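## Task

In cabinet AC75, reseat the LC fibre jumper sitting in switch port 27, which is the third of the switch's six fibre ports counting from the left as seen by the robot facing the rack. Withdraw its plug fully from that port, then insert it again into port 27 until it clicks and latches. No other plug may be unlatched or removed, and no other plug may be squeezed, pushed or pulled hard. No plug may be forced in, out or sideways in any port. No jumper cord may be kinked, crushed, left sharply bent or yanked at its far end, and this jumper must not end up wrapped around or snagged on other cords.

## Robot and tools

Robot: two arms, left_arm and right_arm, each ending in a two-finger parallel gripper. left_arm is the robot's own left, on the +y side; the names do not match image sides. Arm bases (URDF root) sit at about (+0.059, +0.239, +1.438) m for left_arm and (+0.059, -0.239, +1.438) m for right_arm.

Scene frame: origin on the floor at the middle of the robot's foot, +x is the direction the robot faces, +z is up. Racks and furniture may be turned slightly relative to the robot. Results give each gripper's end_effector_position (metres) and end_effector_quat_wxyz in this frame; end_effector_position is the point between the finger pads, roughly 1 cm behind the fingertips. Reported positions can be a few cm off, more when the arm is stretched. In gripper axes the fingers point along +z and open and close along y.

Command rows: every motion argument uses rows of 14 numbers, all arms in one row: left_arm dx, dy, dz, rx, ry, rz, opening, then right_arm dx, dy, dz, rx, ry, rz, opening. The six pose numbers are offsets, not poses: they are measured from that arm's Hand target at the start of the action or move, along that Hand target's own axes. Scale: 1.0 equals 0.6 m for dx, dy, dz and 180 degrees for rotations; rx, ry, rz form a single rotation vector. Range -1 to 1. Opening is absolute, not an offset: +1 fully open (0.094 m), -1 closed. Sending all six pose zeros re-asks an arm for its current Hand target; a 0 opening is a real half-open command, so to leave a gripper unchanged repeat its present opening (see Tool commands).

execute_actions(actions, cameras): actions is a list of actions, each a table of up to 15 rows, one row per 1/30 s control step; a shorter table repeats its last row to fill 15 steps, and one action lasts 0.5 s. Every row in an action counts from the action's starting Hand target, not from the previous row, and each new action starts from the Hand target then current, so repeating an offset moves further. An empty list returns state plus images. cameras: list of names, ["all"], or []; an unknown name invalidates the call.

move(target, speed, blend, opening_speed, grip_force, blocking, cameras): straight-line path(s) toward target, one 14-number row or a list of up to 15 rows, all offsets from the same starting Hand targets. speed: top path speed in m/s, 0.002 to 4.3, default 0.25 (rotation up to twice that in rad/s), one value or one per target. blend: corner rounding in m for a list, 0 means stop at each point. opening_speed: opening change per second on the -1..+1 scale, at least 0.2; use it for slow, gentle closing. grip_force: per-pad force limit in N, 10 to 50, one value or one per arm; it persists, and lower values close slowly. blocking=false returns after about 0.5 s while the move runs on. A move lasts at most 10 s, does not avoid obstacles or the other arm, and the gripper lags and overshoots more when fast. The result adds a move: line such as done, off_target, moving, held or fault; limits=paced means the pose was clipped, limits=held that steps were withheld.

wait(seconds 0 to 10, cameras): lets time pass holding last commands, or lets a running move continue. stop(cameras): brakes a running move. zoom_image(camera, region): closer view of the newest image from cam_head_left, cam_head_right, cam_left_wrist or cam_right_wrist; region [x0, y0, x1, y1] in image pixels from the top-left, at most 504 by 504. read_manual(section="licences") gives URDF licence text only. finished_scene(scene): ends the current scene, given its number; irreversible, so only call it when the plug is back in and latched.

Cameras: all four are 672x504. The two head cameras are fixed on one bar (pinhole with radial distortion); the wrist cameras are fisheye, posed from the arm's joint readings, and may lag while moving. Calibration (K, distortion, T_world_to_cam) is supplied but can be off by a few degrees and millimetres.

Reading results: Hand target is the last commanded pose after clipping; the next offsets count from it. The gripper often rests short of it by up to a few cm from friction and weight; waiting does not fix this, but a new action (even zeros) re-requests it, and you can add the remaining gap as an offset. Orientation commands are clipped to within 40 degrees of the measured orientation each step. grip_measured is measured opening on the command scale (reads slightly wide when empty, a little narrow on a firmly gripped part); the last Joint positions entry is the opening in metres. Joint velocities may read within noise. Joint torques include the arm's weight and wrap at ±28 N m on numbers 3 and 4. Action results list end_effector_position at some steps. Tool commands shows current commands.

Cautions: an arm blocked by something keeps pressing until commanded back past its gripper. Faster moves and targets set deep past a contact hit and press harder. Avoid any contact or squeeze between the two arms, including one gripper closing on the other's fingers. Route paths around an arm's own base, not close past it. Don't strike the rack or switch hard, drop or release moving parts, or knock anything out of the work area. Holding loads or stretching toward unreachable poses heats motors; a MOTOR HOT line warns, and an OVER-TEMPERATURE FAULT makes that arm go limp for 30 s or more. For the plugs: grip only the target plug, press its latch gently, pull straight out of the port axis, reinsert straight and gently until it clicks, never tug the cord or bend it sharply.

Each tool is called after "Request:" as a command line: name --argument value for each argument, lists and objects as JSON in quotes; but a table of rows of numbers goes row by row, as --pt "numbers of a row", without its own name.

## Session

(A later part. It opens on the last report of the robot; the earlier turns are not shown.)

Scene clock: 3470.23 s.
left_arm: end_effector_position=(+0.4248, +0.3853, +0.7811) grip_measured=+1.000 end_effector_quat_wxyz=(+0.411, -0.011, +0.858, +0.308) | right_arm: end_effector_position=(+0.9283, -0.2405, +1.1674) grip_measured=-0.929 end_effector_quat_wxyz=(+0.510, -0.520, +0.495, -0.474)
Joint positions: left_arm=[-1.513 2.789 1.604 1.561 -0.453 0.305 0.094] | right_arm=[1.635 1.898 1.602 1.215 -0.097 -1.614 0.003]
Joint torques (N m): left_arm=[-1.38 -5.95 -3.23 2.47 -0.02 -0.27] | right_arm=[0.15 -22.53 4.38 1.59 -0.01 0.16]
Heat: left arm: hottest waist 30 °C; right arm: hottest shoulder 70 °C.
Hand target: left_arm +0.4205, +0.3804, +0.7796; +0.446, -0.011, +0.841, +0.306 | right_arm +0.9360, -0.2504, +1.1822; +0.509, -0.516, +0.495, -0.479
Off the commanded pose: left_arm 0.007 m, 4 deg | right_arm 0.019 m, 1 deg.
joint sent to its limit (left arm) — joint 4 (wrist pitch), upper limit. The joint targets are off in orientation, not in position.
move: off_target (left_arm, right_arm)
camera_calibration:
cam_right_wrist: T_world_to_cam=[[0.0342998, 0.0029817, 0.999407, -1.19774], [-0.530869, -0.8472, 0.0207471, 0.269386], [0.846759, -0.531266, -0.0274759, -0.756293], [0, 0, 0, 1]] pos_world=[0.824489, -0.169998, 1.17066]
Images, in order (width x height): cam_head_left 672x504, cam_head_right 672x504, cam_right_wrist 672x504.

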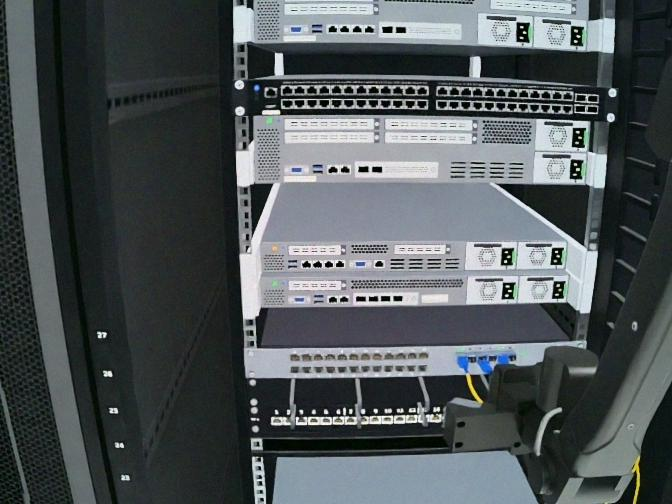

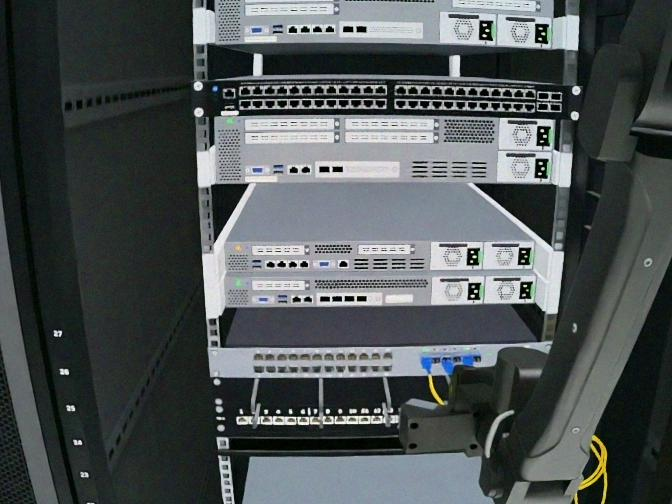

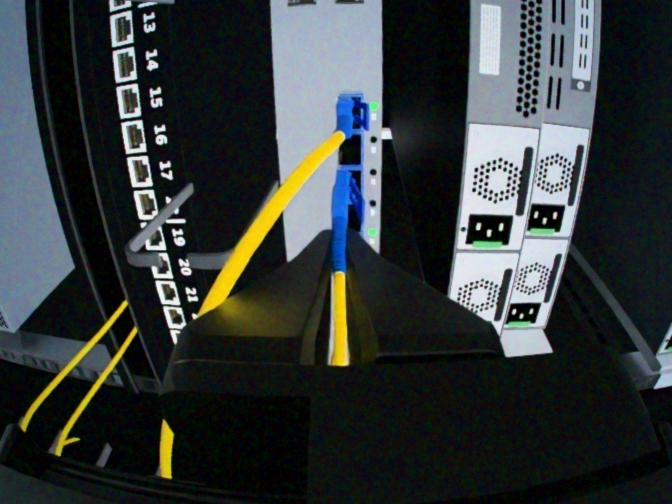

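Request:
move --pt "0 0 0 0 0 0 1 0.0 0.0053 -0.0047 -0.0025 0 0 -1" --pt "0 0 0 0 0 0 1 0.003 -0.0082 0 0.0003 0 0 -1" --speed 0.015 --cameras '["cam_right_wrist","cam_head_left","cam_head_right"]'

Request:
zoom_image --camera "cam_right_wrist" --region '[320, 150, 380, 220]'

Request:
zoom_image --camera "cam_head_left" --region '[474, 350, 498, 374]'

Request:
zoom_image --camera "cam_head_right" --region '[436, 350, 460, 374]'

Scene clock: 3492.43 s.
left_arm: end_effector_position=(+0.4248, +0.3853, +0.7811) grip_measured=+1.000 end_effector_quat_wxyz=(+0.411, -0.011, +0.858, +0.308) | right_arm: end_effector_position=(+0.9277, -0.2436, +1.1685) grip_measured=-0.929 end_effector_quat_wxyz=(+0.507, -0.521, +0.497, -0.473)
Joint positions: left_arm=[-1.513 2.789 1.604 1.561 -0.453 0.305 0.094] | right_arm=[1.631 1.891 1.594 1.21 -0.097 -1.613 0.003]
Joint torques (N m): left_arm=[-1.67 -5.83 -3.21 2.48 -0.03 -0.27] | right_arm=[-0.21 -23.18 4.29 1.78 -0.06 0.15]
Heat: left arm: hottest waist 30 °C; right arm: hottest shoulder 70 °C.
Hand target: left_arm +0.4205, +0.3804, +0.7796; +0.446, -0.011, +0.841, +0.306 | right_arm +0.9362, -0.2524, +1.1871; +0.510, -0.515, +0.495, -0.479
Off the commanded pose: left_arm 0.007 m, 4 deg | right_arm 0.022 m, 1 deg.
joint sent to its limit (left arm) — joint 4 (wrist pitch), upper limit. The joint targets are off in orientation, not in position.
move: off_target (left_arm, right_arm)
camera_calibration:
cam_right_wrist: T_world_to_cam=[[0.0406782, 0.00453739, 0.999162, -1.20411], [-0.53256, -0.846007, 0.0255237, 0.262677], [0.845414, -0.533152, -0.0319976, -0.75136], [0, 0, 0, 1]] pos_world=[0.824082, -0.1729, 1.17236]
Images, in order (width x height): cam_head_left 672x504, cam_head_right 672x504, cam_right_wrist 672x504.

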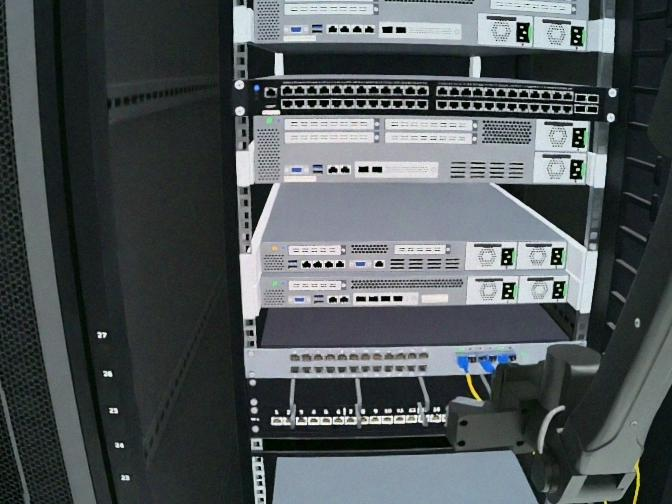

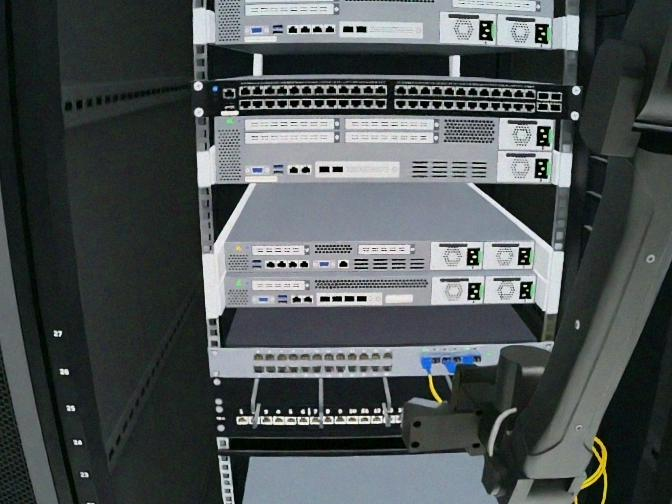

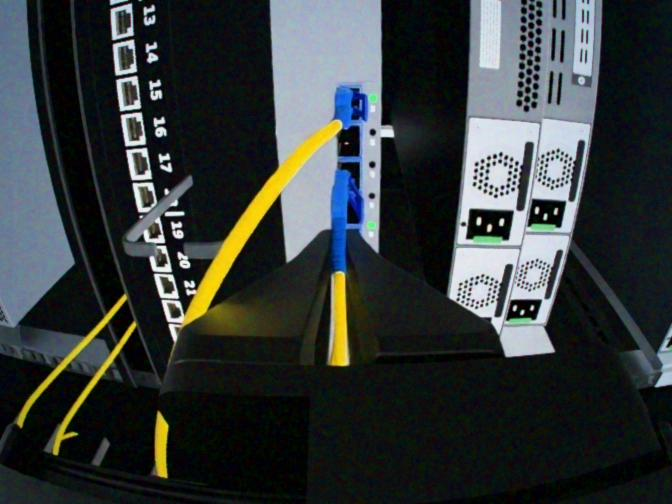

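Scaled by 7.200 from the camera's 672x504 image, which has a finer 960x720 frame.

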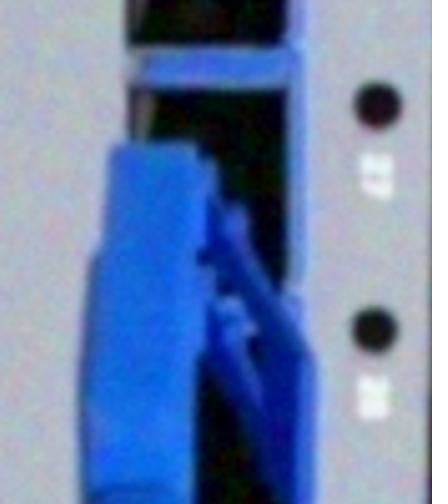

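Scaled by 21.000 from the camera's 672x504 image, which has a finer 960x720 frame.

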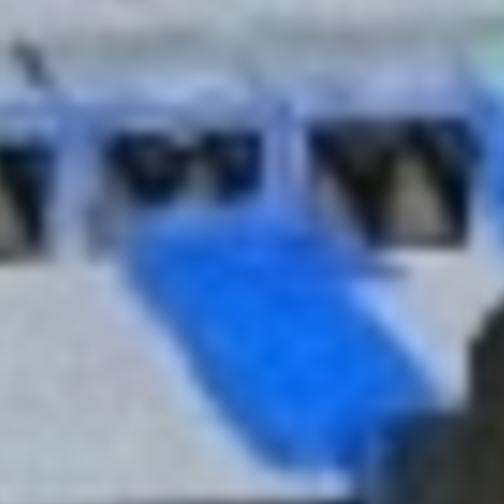

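Scaled by 21.000 from the camera's 672x504 image, which has a finer 960x720 frame.

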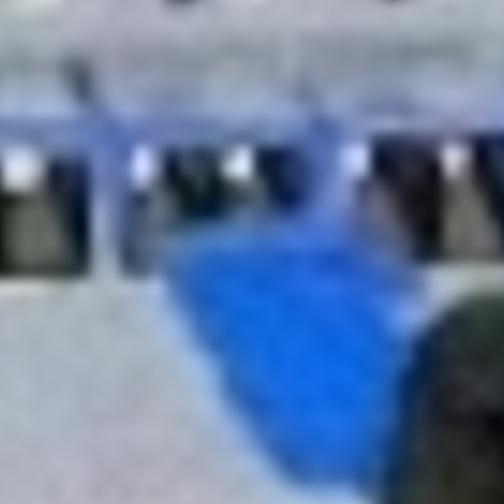

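Request:
move --target '[0,0,0,0,0,0,1,-0.021,0,0,0,0.008,0,-1]' --speed 0.015

Scene clock: 3512.10 s.
left_arm: end_effector_position=(+0.4248, +0.3853, +0.7811) grip_measured=+1.000 end_effector_quat_wxyz=(+0.411, -0.011, +0.858, +0.308) | right_arm: end_effector_position=(+0.9277, -0.2437, +1.1687) grip_measured=-0.929 end_effector_quat_wxyz=(+0.500, -0.513, +0.507, -0.480)
Joint positions: left_arm=[-1.513 2.789 1.604 1.561 -0.453 0.305 0.094] | right_arm=[1.64 1.889 1.591 1.209 -0.058 -1.615 0.003]
Joint torques (N m): left_arm=[-1.32 -6.12 -3.26 2.5 -0.03 -0.28] | right_arm=[2.02 -22.48 4.22 1.85 0.03 -0.03]
Heat: left arm: hottest waist 30 °C; right arm: hottest shoulder 67 °C.
Hand target: left_arm +0.4205, +0.3804, +0.7796; +0.446, -0.011, +0.841, +0.306 | right_arm +0.9356, -0.2398, +1.1873; +0.503, -0.509, +0.502, -0.485
Off the commanded pose: left_arm 0.007 m, 4 deg | right_arm 0.021 m, 1 deg.
joint sent to its limit (left arm) — joint 4 (wrist pitch), upper limit. The joint targets are off in orientation, not in position.
move: off_target (left_arm, right_arm)

Request:
move --target '[0,0,0,0,0,0,1,-0.003,0,0,0,-0.0065,0,-1]' --speed 0.015

Scene clock: 3518.67 s.
left_arm: end_effector_position=(+0.4248, +0.3853, +0.7811) grip_measured=+1.000 end_effector_quat_wxyz=(+0.411, -0.011, +0.858, +0.308) | right_arm: end_effector_position=(+0.9276, -0.2414, +1.1688) grip_measured=-0.929 end_effector_quat_wxyz=(+0.503, -0.516, +0.504, -0.477)
Joint positions: left_arm=[-1.513 2.789 1.604 1.561 -0.453 0.305 0.094] | right_arm=[1.64 1.889 1.591 1.209 -0.071 -1.616 0.003]
Joint torques (N m): left_arm=[-1.08 -6.01 -3.15 2.54 -0.01 -0.25] | right_arm=[1.44 -22.89 4.16 1.7 -0.31 0.02]
Heat: left arm: hottest waist 30 °C; right arm: hottest shoulder 68 °C.
Hand target: left_arm +0.4205, +0.3804, +0.7796; +0.446, -0.011, +0.841, +0.306 | right_arm +0.9356, -0.2380, +1.1873; +0.509, -0.514, +0.496, -0.480
Off the commanded pose: left_arm 0.007 m, 4 deg | right_arm 0.020 m, 1 deg.
joint sent to its limit (left arm) — joint 4 (wrist pitch), upper limit. The joint targets are off in orientation, not in position.
move: off_target (left_arm, right_arm)

Request:
move --target '[0,0,0,0,0,0,1,-0.001,-0.015,0,0.0115,0,0,-1]' --speed 0.015 --cameras '["cam_right_wrist","cam_head_left","cam_head_right"]'

Request:
zoom_image --camera "cam_right_wrist" --region '[320, 150, 380, 220]'

Request:
zoom_image --camera "cam_head_left" --region '[474, 350, 498, 374]'

Request:
zoom_image --camera "cam_head_right" --region '[436, 350, 460, 374]'

Scene clock: 3530.57 s.
left_arm: end_effector_position=(+0.4248, +0.3853, +0.7811) grip_measured=+1.000 end_effector_quat_wxyz=(+0.411, -0.011, +0.858, +0.308) | right_arm: end_effector_position=(+0.9276, -0.2412, +1.1701) grip_measured=-0.929 end_effector_quat_wxyz=(+0.505, -0.515, +0.502, -0.478)
Joint positions: left_arm=[-1.513 2.789 1.604 1.561 -0.453 0.305 0.094] | right_arm=[1.64 1.889 1.591 1.215 -0.073 -1.616 0.003]
Joint torques (N m): left_arm=[-1.2 -5.95 -3.19 2.47 -0.01 -0.25] | right_arm=[1.61 -22.59 4.37 2.96 -0.28 0.05]
Heat: left arm: hottest waist 30 °C; right arm: hottest shoulder 70 °C.
Hand target: left_arm +0.4205, +0.3804, +0.7796; +0.446, -0.011, +0.841, +0.306 | right_arm +0.9358, -0.2376, +1.1963; +0.518, -0.505, +0.488, -0.489
Off the commanded pose: left_arm 0.007 m, 4 deg | right_arm 0.028 m, 3 deg.
joint sent to its limit (left arm) — joint 4 (wrist pitch), upper limit. The joint targets are off in orientation, not in position.
move: off_target (left_arm, right_arm)
camera_calibration:
cam_right_wrist: T_world_to_cam=[[0.0375204, 0.000521982, 0.999296, -1.20391], [-0.54843, -0.835932, 0.0210284, 0.286993], [0.835354, -0.548833, -0.0310782, -0.74546], [0, 0, 0, 1]] pos_world=[0.82529, -0.168598, 1.17386]
Images, in order (width x height): cam_head_left 672x504, cam_head_right 672x504, cam_right_wrist 672x504.

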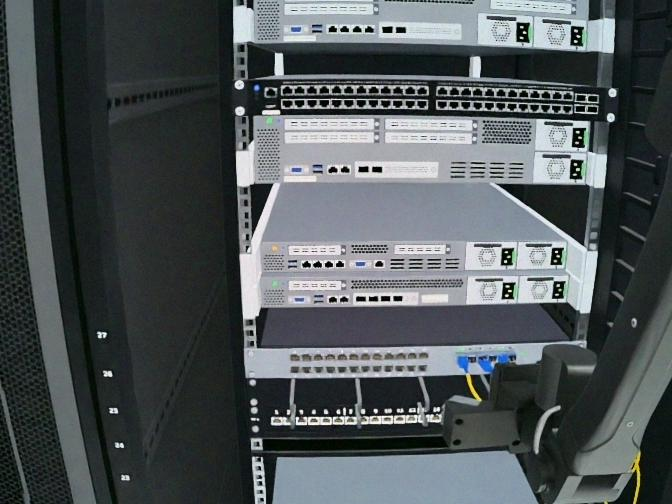

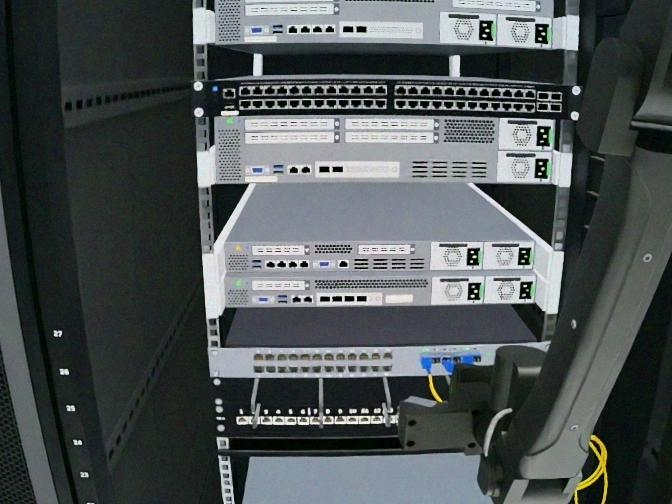

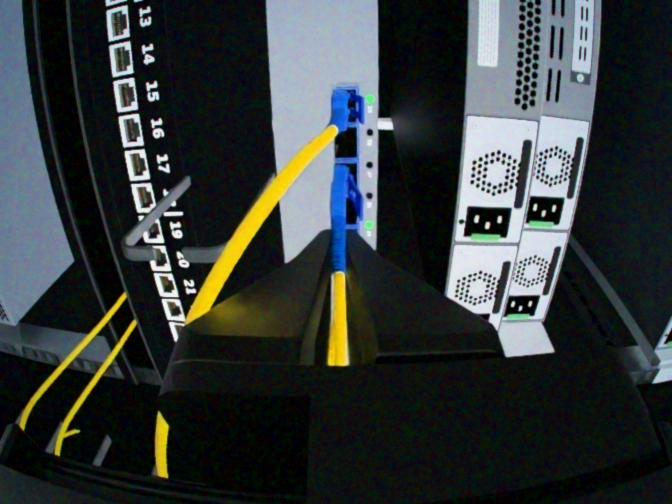

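Scaled by 7.200 from the camera's 672x504 image, which has a finer 960x720 frame.

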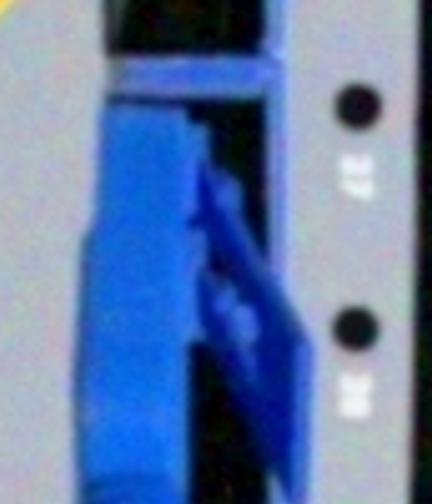

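Scaled by 21.000 from the camera's 672x504 image, which has a finer 960x720 frame.

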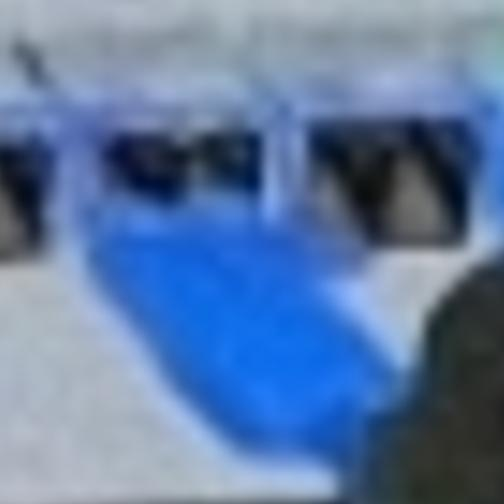

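Scaled by 21.000 from the camera's 672x504 image, which has a finer 960x720 frame.

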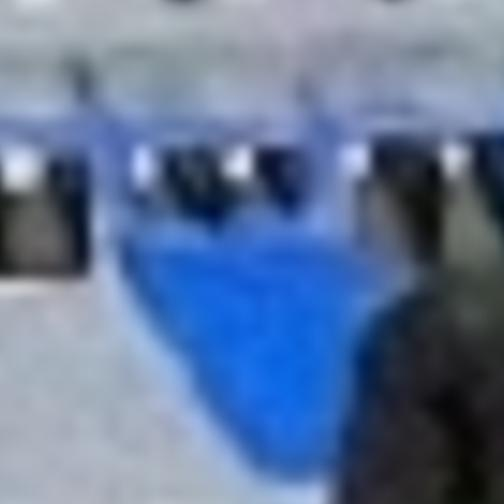

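Request:
move --target '[0,0,0,0,0,0,1,-0.006,0,0,0,0.021,0,-1]' --speed 0.015

Scene clock: 3555.10 s.
left_arm: end_effector_position=(+0.4248, +0.3853, +0.7811) grip_measured=+1.000 end_effector_quat_wxyz=(+0.411, -0.011, +0.858, +0.308) | right_arm: end_effector_position=(+0.9282, -0.2384, +1.1718) grip_measured=-0.929 end_effector_quat_wxyz=(+0.491, -0.500, +0.516, -0.493)
Joint positions: left_arm=[-1.513 2.789 1.604 1.561 -0.453 0.305 0.094] | right_arm=[1.662 1.889 1.591 1.22 -0.001 -1.632 0.003]
Joint torques (N m): left_arm=[-1.38 -5.95 -3.22 2.51 -0.02 -0.25] | right_arm=[1.79 -22.53 4.37 2.99 0.01 0.02]
Heat: left arm: hottest waist 30 °C; right arm: hottest shoulder 71 °C.
Hand target: left_arm +0.4205, +0.3804, +0.7796; +0.446, -0.011, +0.841, +0.306 | right_arm +0.9356, -0.2340, +1.1964; +0.501, -0.488, +0.504, -0.506
Off the commanded pose: left_arm 0.007 m, 4 deg | right_arm 0.026 m, 3 deg.
joint sent to its limit (left arm) — joint 4 (wrist pitch), upper limit. The joint targets are off in orientation, not in position.
move: off_target (left_arm, right_arm)

Request:
wait --seconds 0.1 --cameras '["cam_right_wrist","cam_head_left","cam_head_right"]'

Request:
zoom_image --camera "cam_right_wrist" --region '[320, 150, 380, 220]'

Request:
zoom_image --camera "cam_head_left" --region '[474, 350, 498, 374]'

Request:
zoom_image --camera "cam_head_right" --region '[436, 350, 460, 374]'

Scene clock: 3562.93 s.
left_arm: end_effector_position=(+0.4248, +0.3853, +0.7811) grip_measured=+1.000 end_effector_quat_wxyz=(+0.411, -0.011, +0.858, +0.308) | right_arm: end_effector_position=(+0.9282, -0.2382, +1.1719) grip_measured=-0.929 end_effector_quat_wxyz=(+0.491, -0.500, +0.516, -0.493)
Joint positions: left_arm=[-1.513 2.789 1.604 1.561 -0.453 0.305 0.094] | right_arm=[1.662 1.889 1.591 1.22 -0.001 -1.632 0.003]
Joint torques (N m): left_arm=[-1.38 -6.07 -3.26 2.51 -0.01 -0.25] | right_arm=[2.14 -22.42 4.31 2.86 0.01 -0.01]
Heat: left arm: hottest waist 30 °C; right arm: hottest shoulder 71 °C.
Hand target: left_arm +0.4205, +0.3804, +0.7796; +0.446, -0.011, +0.841, +0.306 | right_arm +0.9356, -0.2338, +1.1964; +0.501, -0.488, +0.504, -0.506
Tool commands: left_gripper/opening=+1.0 right_gripper/opening=-1.0
Off the commanded pose: left_arm 0.007 m, 4 deg | right_arm 0.026 m, 3 deg.
wait: 0.10 s; at rest from the start
camera_calibration:
cam_right_wrist: T_world_to_cam=[[0.035086, -0.000393627, 0.999384, -1.20373], [-0.596991, -0.801982, 0.0206431, 0.343423], [0.80148, -0.597348, -0.0283733, -0.727466], [0, 0, 0, 1]] pos_world=[0.830304, -0.159605, 1.17526]
Images, in order (width x height): cam_head_left 672x504, cam_head_right 672x504, cam_right_wrist 672x504.

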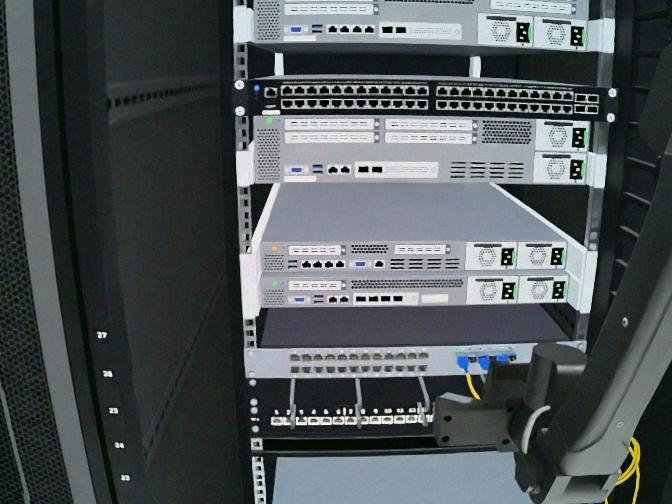

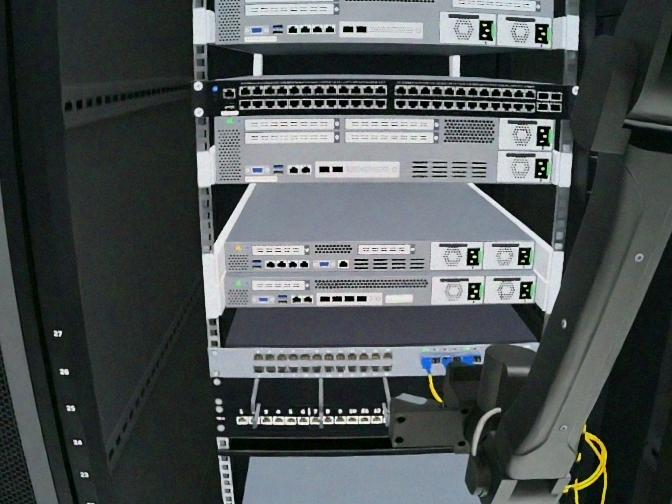

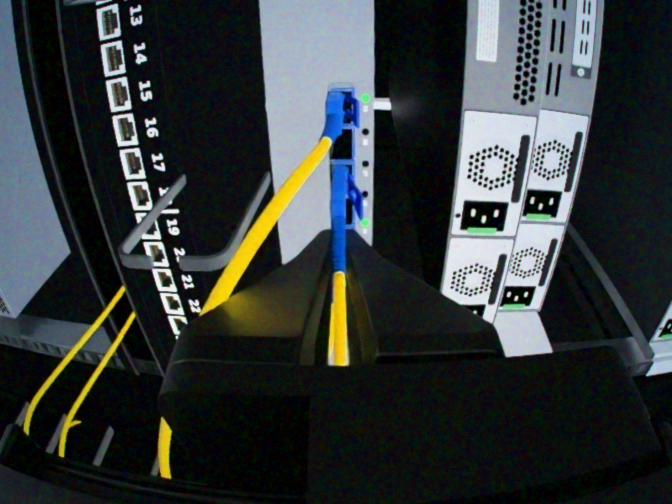

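Scaled by 7.200 from the camera's 672x504 image, which has a finer 960x720 frame.

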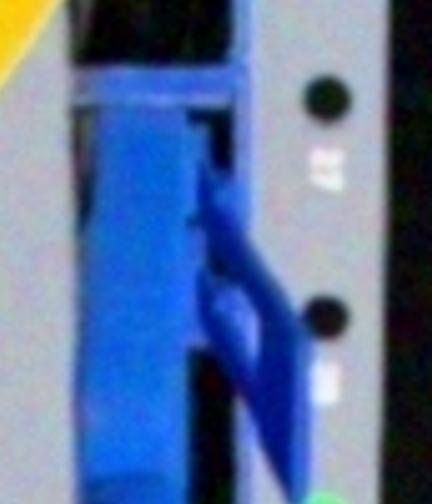

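Scaled by 21.000 from the camera's 672x504 image, which has a finer 960x720 frame.

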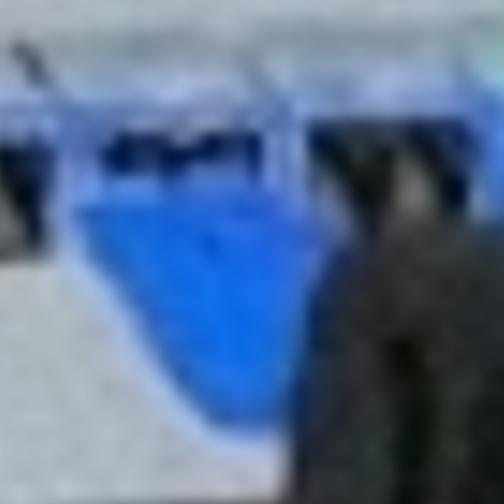

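Scaled by 21.000 from the camera's 672x504 image, which has a finer 960x720 frame.

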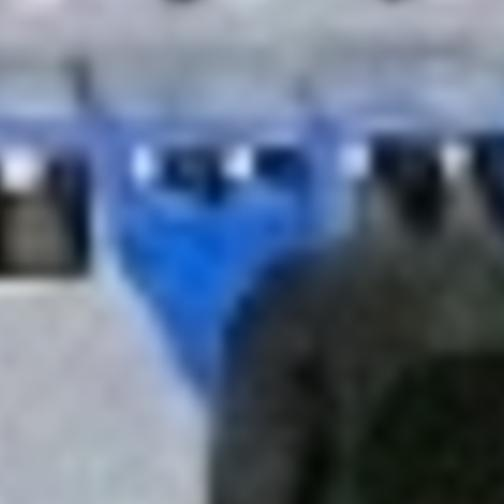

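Request:
move --target '[0,0,0,0,0,0,1,0.002,0.0129,0,-0.0099,0.0028,0,-1]' --speed 0.015 --cameras '["cam_right_wrist","cam_head_left","cam_head_right"]'

Request:
zoom_image --camera "cam_right_wrist" --region '[320, 150, 380, 220]'

Request:
zoom_image --camera "cam_head_left" --region '[474, 350, 498, 374]'

Request:
zoom_image --camera "cam_head_right" --region '[436, 350, 460, 374]'

Scene clock: 3578.27 s.
left_arm: end_effector_position=(+0.4248, +0.3853, +0.7811) grip_measured=+1.000 end_effector_quat_wxyz=(+0.411, -0.011, +0.858, +0.308) | right_arm: end_effector_position=(+0.9281, -0.2398, +1.1714) grip_measured=-0.929 end_effector_quat_wxyz=(+0.487, -0.498, +0.519, -0.495)
Joint positions: left_arm=[-1.513 2.789 1.604 1.561 -0.453 0.305 0.094] | right_arm=[1.662 1.889 1.591 1.219 0.01 -1.633 0.003]
Joint torques (N m): left_arm=[-1.61 -5.95 -3.17 2.43 -0.01 -0.24] | right_arm=[2.2 -22.59 4.25 1.88 -0.01 0]
Heat: left arm: hottest waist 30 °C; right arm: hottest shoulder 71 °C.
Hand target: left_arm +0.4205, +0.3804, +0.7796; +0.446, -0.011, +0.841, +0.306 | right_arm +0.9357, -0.2351, +1.1887; +0.491, -0.494, +0.514, -0.500
Off the commanded pose: left_arm 0.007 m, 4 deg | right_arm 0.019 m, 1 deg.
joint sent to its limit (left arm) — joint 4 (wrist pitch), upper limit. The joint targets are off in orientation, not in position.
move: off_target (left_arm, right_arm)
camera_calibration:
cam_right_wrist: T_world_to_cam=[[0.0374629, -0.000442656, 0.999298, -1.20534], [-0.605156, -0.795794, 0.0223343, 0.349214], [0.795225, -0.605568, -0.0300807, -0.722587], [0, 0, 0, 1]] pos_world=[0.831103, -0.160206, 1.17496]
Images, in order (width x height): cam_head_left 672x504, cam_head_right 672x504, cam_right_wrist 672x504.

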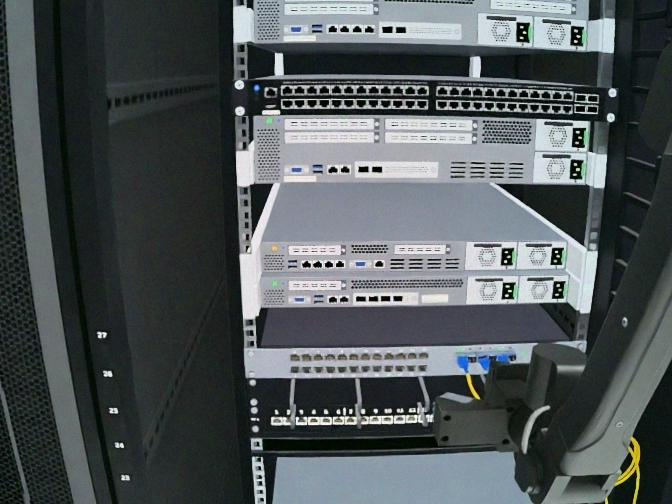

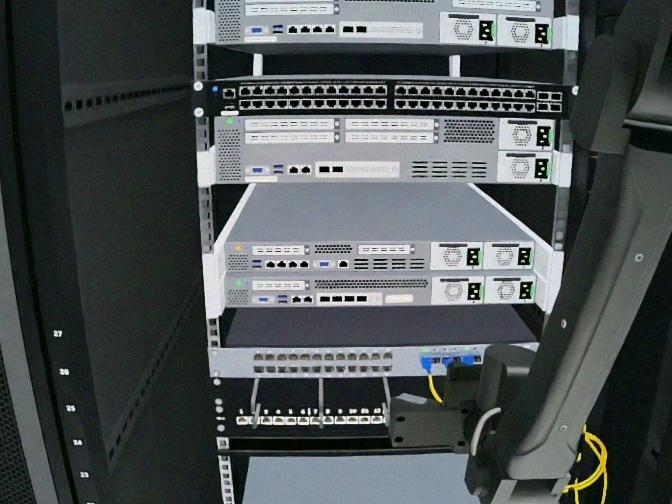

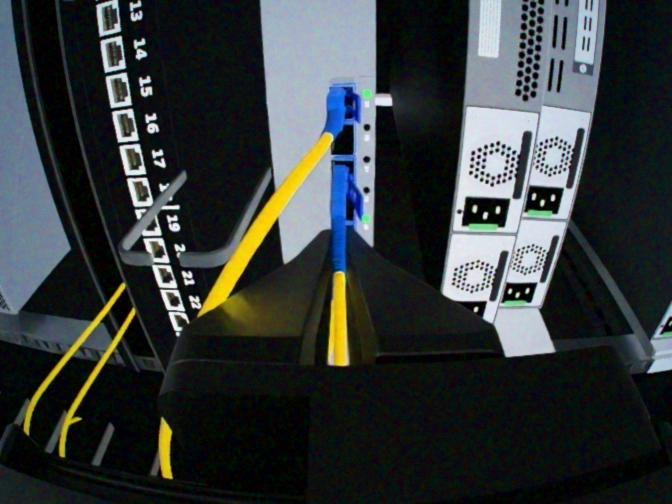

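Scaled by 7.200 from the camera's 672x504 image, which has a finer 960x720 frame.

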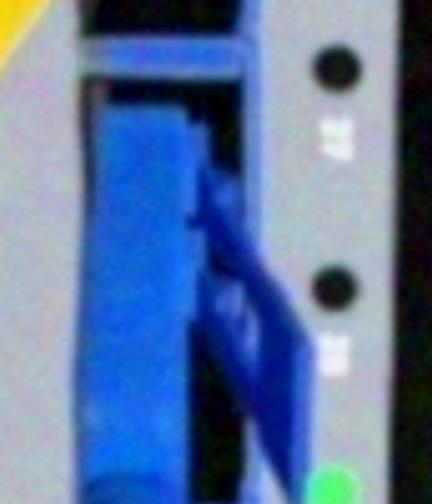

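Scaled by 21.000 from the camera's 672x504 image, which has a finer 960x720 frame.

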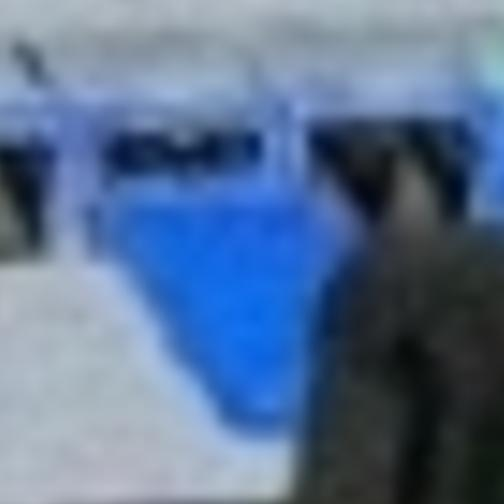

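Scaled by 21.000 from the camera's 672x504 image, which has a finer 960x720 frame.

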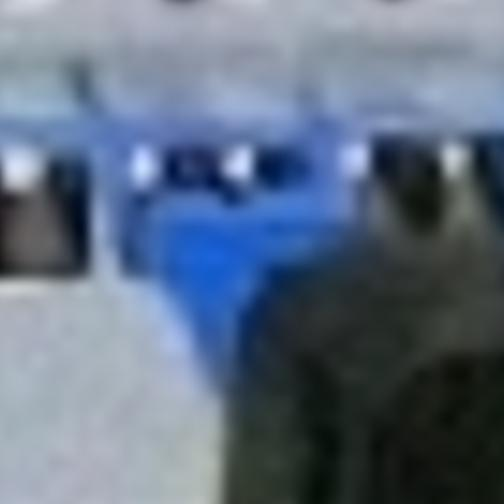

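Request:
move --target '[0,0,0,0,0,0,1,-0.0015,0,0,0,0,0,-1]' --speed 0.01

Scene clock: 3584.73 s.
left_arm: end_effector_position=(+0.4248, +0.3853, +0.7811) grip_measured=+1.000 end_effector_quat_wxyz=(+0.411, -0.011, +0.858, +0.308) | right_arm: end_effector_position=(+0.9281, -0.2391, +1.1713) grip_measured=-0.929 end_effector_quat_wxyz=(+0.487, -0.498, +0.519, -0.495)
Joint positions: left_arm=[-1.513 2.789 1.604 1.561 -0.453 0.305 0.094] | right_arm=[1.663 1.889 1.591 1.218 0.011 -1.633 0.003]
Joint torques (N m): left_arm=[-1.08 -5.66 -3.14 2.52 -0.01 -0.25] | right_arm=[2.43 -22.53 4.31 1.95 0.03 -0.01]
Heat: left arm: hottest waist 30 °C; right arm: hottest shoulder 71 °C.
Hand target: left_arm +0.4205, +0.3804, +0.7796; +0.446, -0.011, +0.841, +0.306 | right_arm +0.9357, -0.2341, +1.1887; +0.492, -0.494, +0.514, -0.500
Off the commanded pose: left_arm 0.007 m, 4 deg | right_arm 0.020 m, 1 deg.
joint sent to its limit (left arm) — joint 4 (wrist pitch), upper limit. The joint targets are off in orientation, not in position.
move: off_target (left_arm, right_arm)

Request:
move --target '[0,0,0,0,0,0,1,0,-0.039,0.0368,0.0178,0,0,-1]' --speed 0.015 --cameras '["cam_right_wrist","cam_head_left","cam_head_right"]'

Request:
zoom_image --camera "cam_right_wrist" --region '[320, 150, 380, 220]'

Request:
zoom_image --camera "cam_head_left" --region '[474, 350, 498, 374]'

Request:
zoom_image --camera "cam_head_right" --region '[436, 350, 460, 374]'

Scene clock: 3598.93 s.
left_arm: end_effector_position=(+0.4248, +0.3853, +0.7811) grip_measured=+1.000 end_effector_quat_wxyz=(+0.411, -0.011, +0.858, +0.308) | right_arm: end_effector_position=(+0.9313, -0.2390, +1.1728) grip_measured=-0.929 end_effector_quat_wxyz=(+0.487, -0.498, +0.518, -0.496)
Joint positions: left_arm=[-1.513 2.789 1.604 1.561 -0.453 0.305 0.094] | right_arm=[1.664 1.889 1.6 1.211 0.011 -1.636 0.003]
Joint torques (N m): left_arm=[-1.67 -5.66 -3.32 2.47 -0.05 -0.25] | right_arm=[2.2 -23.12 8.1 2.1 -0.11 0]
Heat: left arm: hottest waist 30 °C; right arm: hottest shoulder 71 °C.
Hand target: left_arm +0.4205, +0.3804, +0.7796; +0.446, -0.011, +0.841, +0.306 | right_arm +0.9581, -0.2350, +1.2116; +0.505, -0.480, +0.500, -0.514
Off the commanded pose: left_arm 0.007 m, 4 deg | right_arm 0.047 m, 4 deg.
joint sent to its limit (left arm) — joint 4 (wrist pitch), upper limit. The joint targets are off in orientation, not in position.
move: off_target (left_arm, right_arm)
camera_calibration:
cam_right_wrist: T_world_to_cam=[[0.0363336, 0.00219434, 0.999337, -1.20524], [-0.605091, -0.795802, 0.0237471, 0.350045], [0.795326, -0.605553, -0.0275865, -0.727632], [0, 0, 0, 1]] pos_world=[0.834305, -0.159409, 1.17606]
Images, in order (width x height): cam_head_left 672x504, cam_head_right 672x504, cam_right_wrist 672x504.

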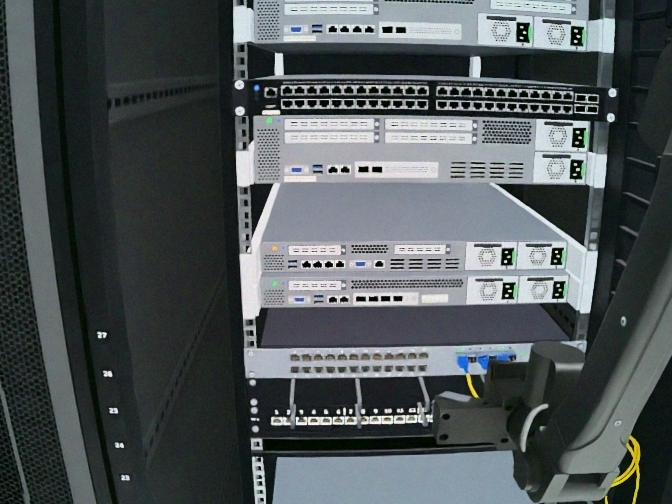

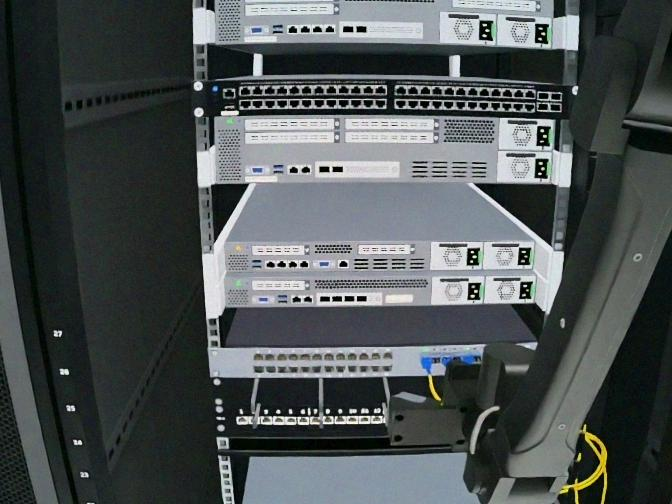

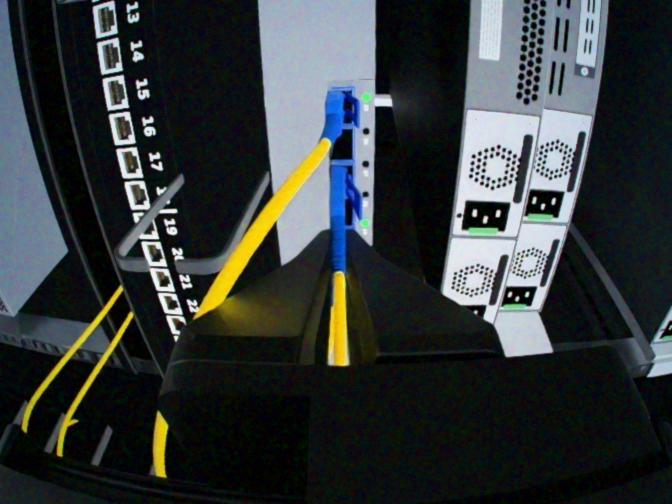

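Scaled by 7.200 from the camera's 672x504 image, which has a finer 960x720 frame.

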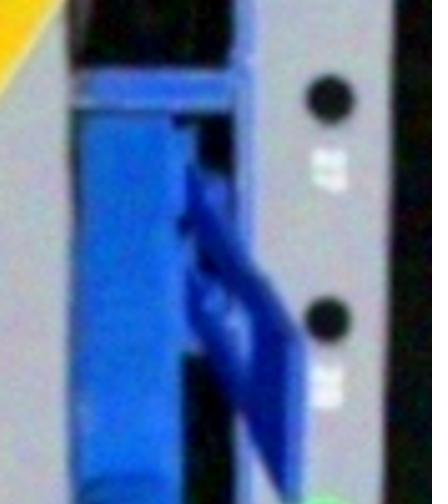

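Scaled by 21.000 from the camera's 672x504 image, which has a finer 960x720 frame.

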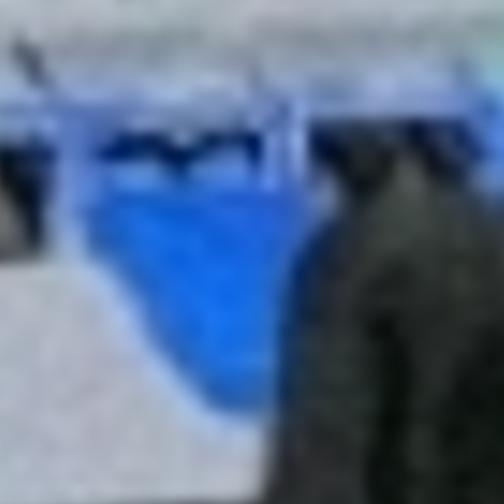

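Scaled by 21.000 from the camera's 672x504 image, which has a finer 960x720 frame.

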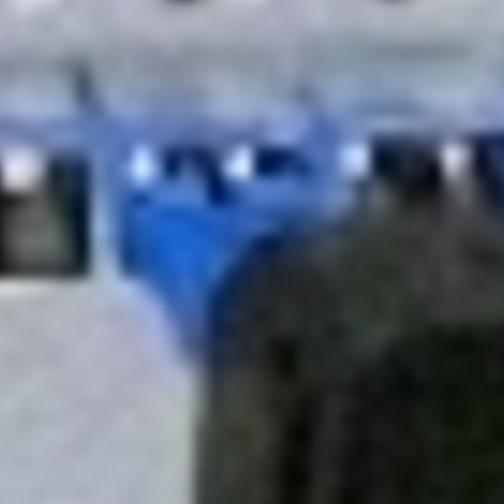

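Request:
move --target '[0,0,0,0,0,0,1,0,-0.0167,0.0175,0.007,0,0,-1]' --speed 0.015 --cameras '["cam_right_wrist","cam_head_left","cam_head_right"]'

Request:
zoom_image --camera "cam_right_wrist" --region '[320, 150, 380, 220]'

Request:
zoom_image --camera "cam_head_left" --region '[474, 350, 498, 374]'

Request:
zoom_image --camera "cam_head_right" --region '[436, 350, 460, 374]'

Scene clock: 3616.50 s.
left_arm: end_effector_position=(+0.4248, +0.3853, +0.7811) grip_measured=+1.000 end_effector_quat_wxyz=(+0.411, -0.011, +0.858, +0.308) | right_arm: end_effector_position=(+0.9333, -0.2388, +1.1738) grip_measured=-0.929 end_effector_quat_wxyz=(+0.487, -0.498, +0.517, -0.497)
Joint positions: left_arm=[-1.513 2.789 1.604 1.561 -0.453 0.305 0.094] | right_arm=[1.664 1.889 1.605 1.207 0.011 -1.638 0.003]
Joint torques (N m): left_arm=[-1.55 -5.95 -3.28 2.52 0 -0.25] | right_arm=[2.2 -23.3 9.4 2.18 -0.15 -0.01]
Heat: left arm: hottest waist 30 °C; right arm: hottest shoulder 72 °C.
Hand target: left_arm +0.4205, +0.3804, +0.7796; +0.446, -0.011, +0.841, +0.306 | right_arm +0.9683, -0.2355, +1.2221; +0.510, -0.474, +0.495, -0.520
Off the commanded pose: left_arm 0.007 m, 4 deg | right_arm 0.060 m, 5 deg.
joint sent to its limit (left arm) — joint 4 (wrist pitch), upper limit. The joint targets are off in orientation, not in position.
move: off_target (left_arm, right_arm)
camera_calibration:
cam_right_wrist: T_world_to_cam=[[0.0349105, 0.0037989, 0.999383, -1.20472], [-0.604954, -0.795894, 0.0241577, 0.350722], [0.795495, -0.605424, -0.0254869, -0.731593], [0, 0, 0, 1]] pos_world=[0.836206, -0.159211, 1.17686]
Images, in order (width x height): cam_head_left 672x504, cam_head_right 672x504, cam_right_wrist 672x504.

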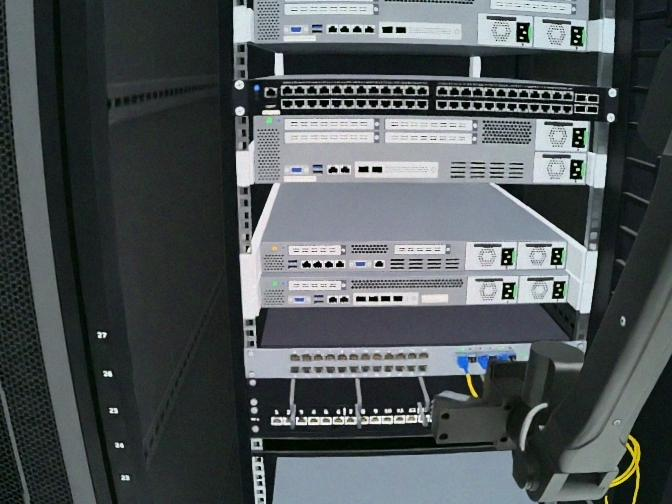

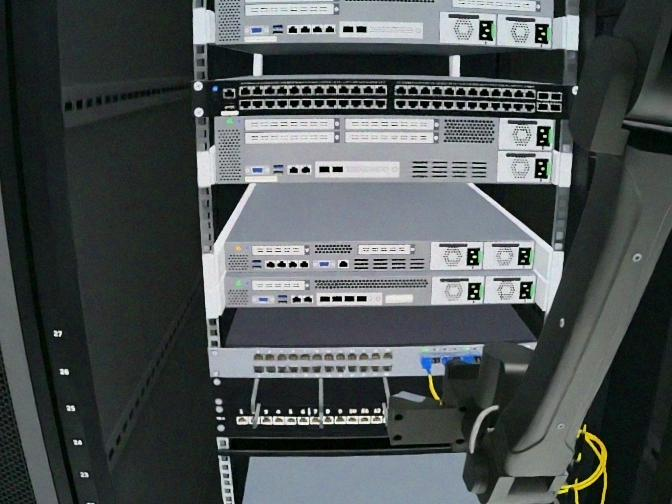

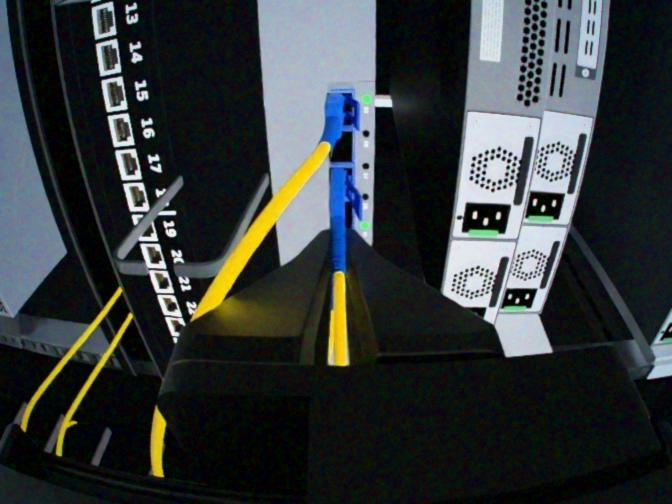

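Scaled by 7.200 from the camera's 672x504 image, which has a finer 960x720 frame.

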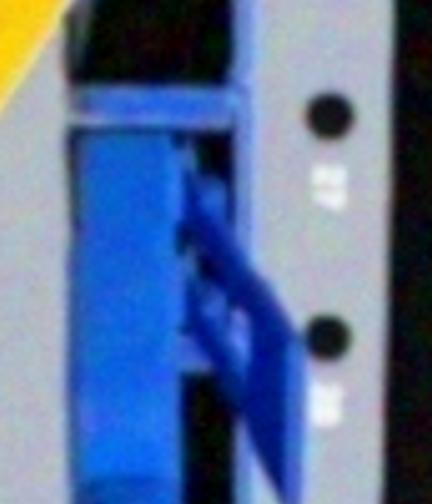

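Scaled by 21.000 from the camera's 672x504 image, which has a finer 960x720 frame.

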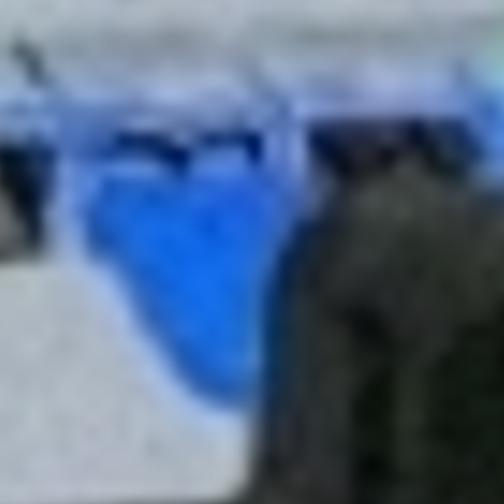

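Scaled by 21.000 from the camera's 672x504 image, which has a finer 960x720 frame.

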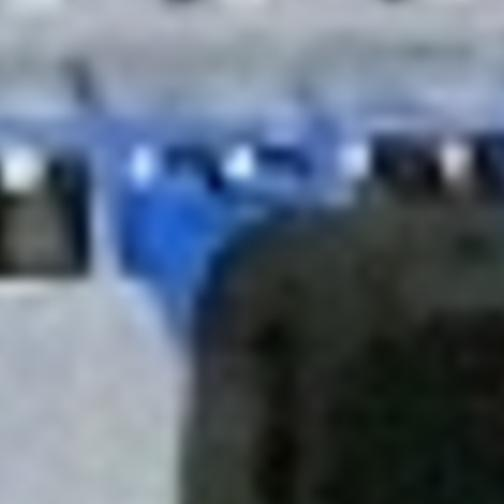

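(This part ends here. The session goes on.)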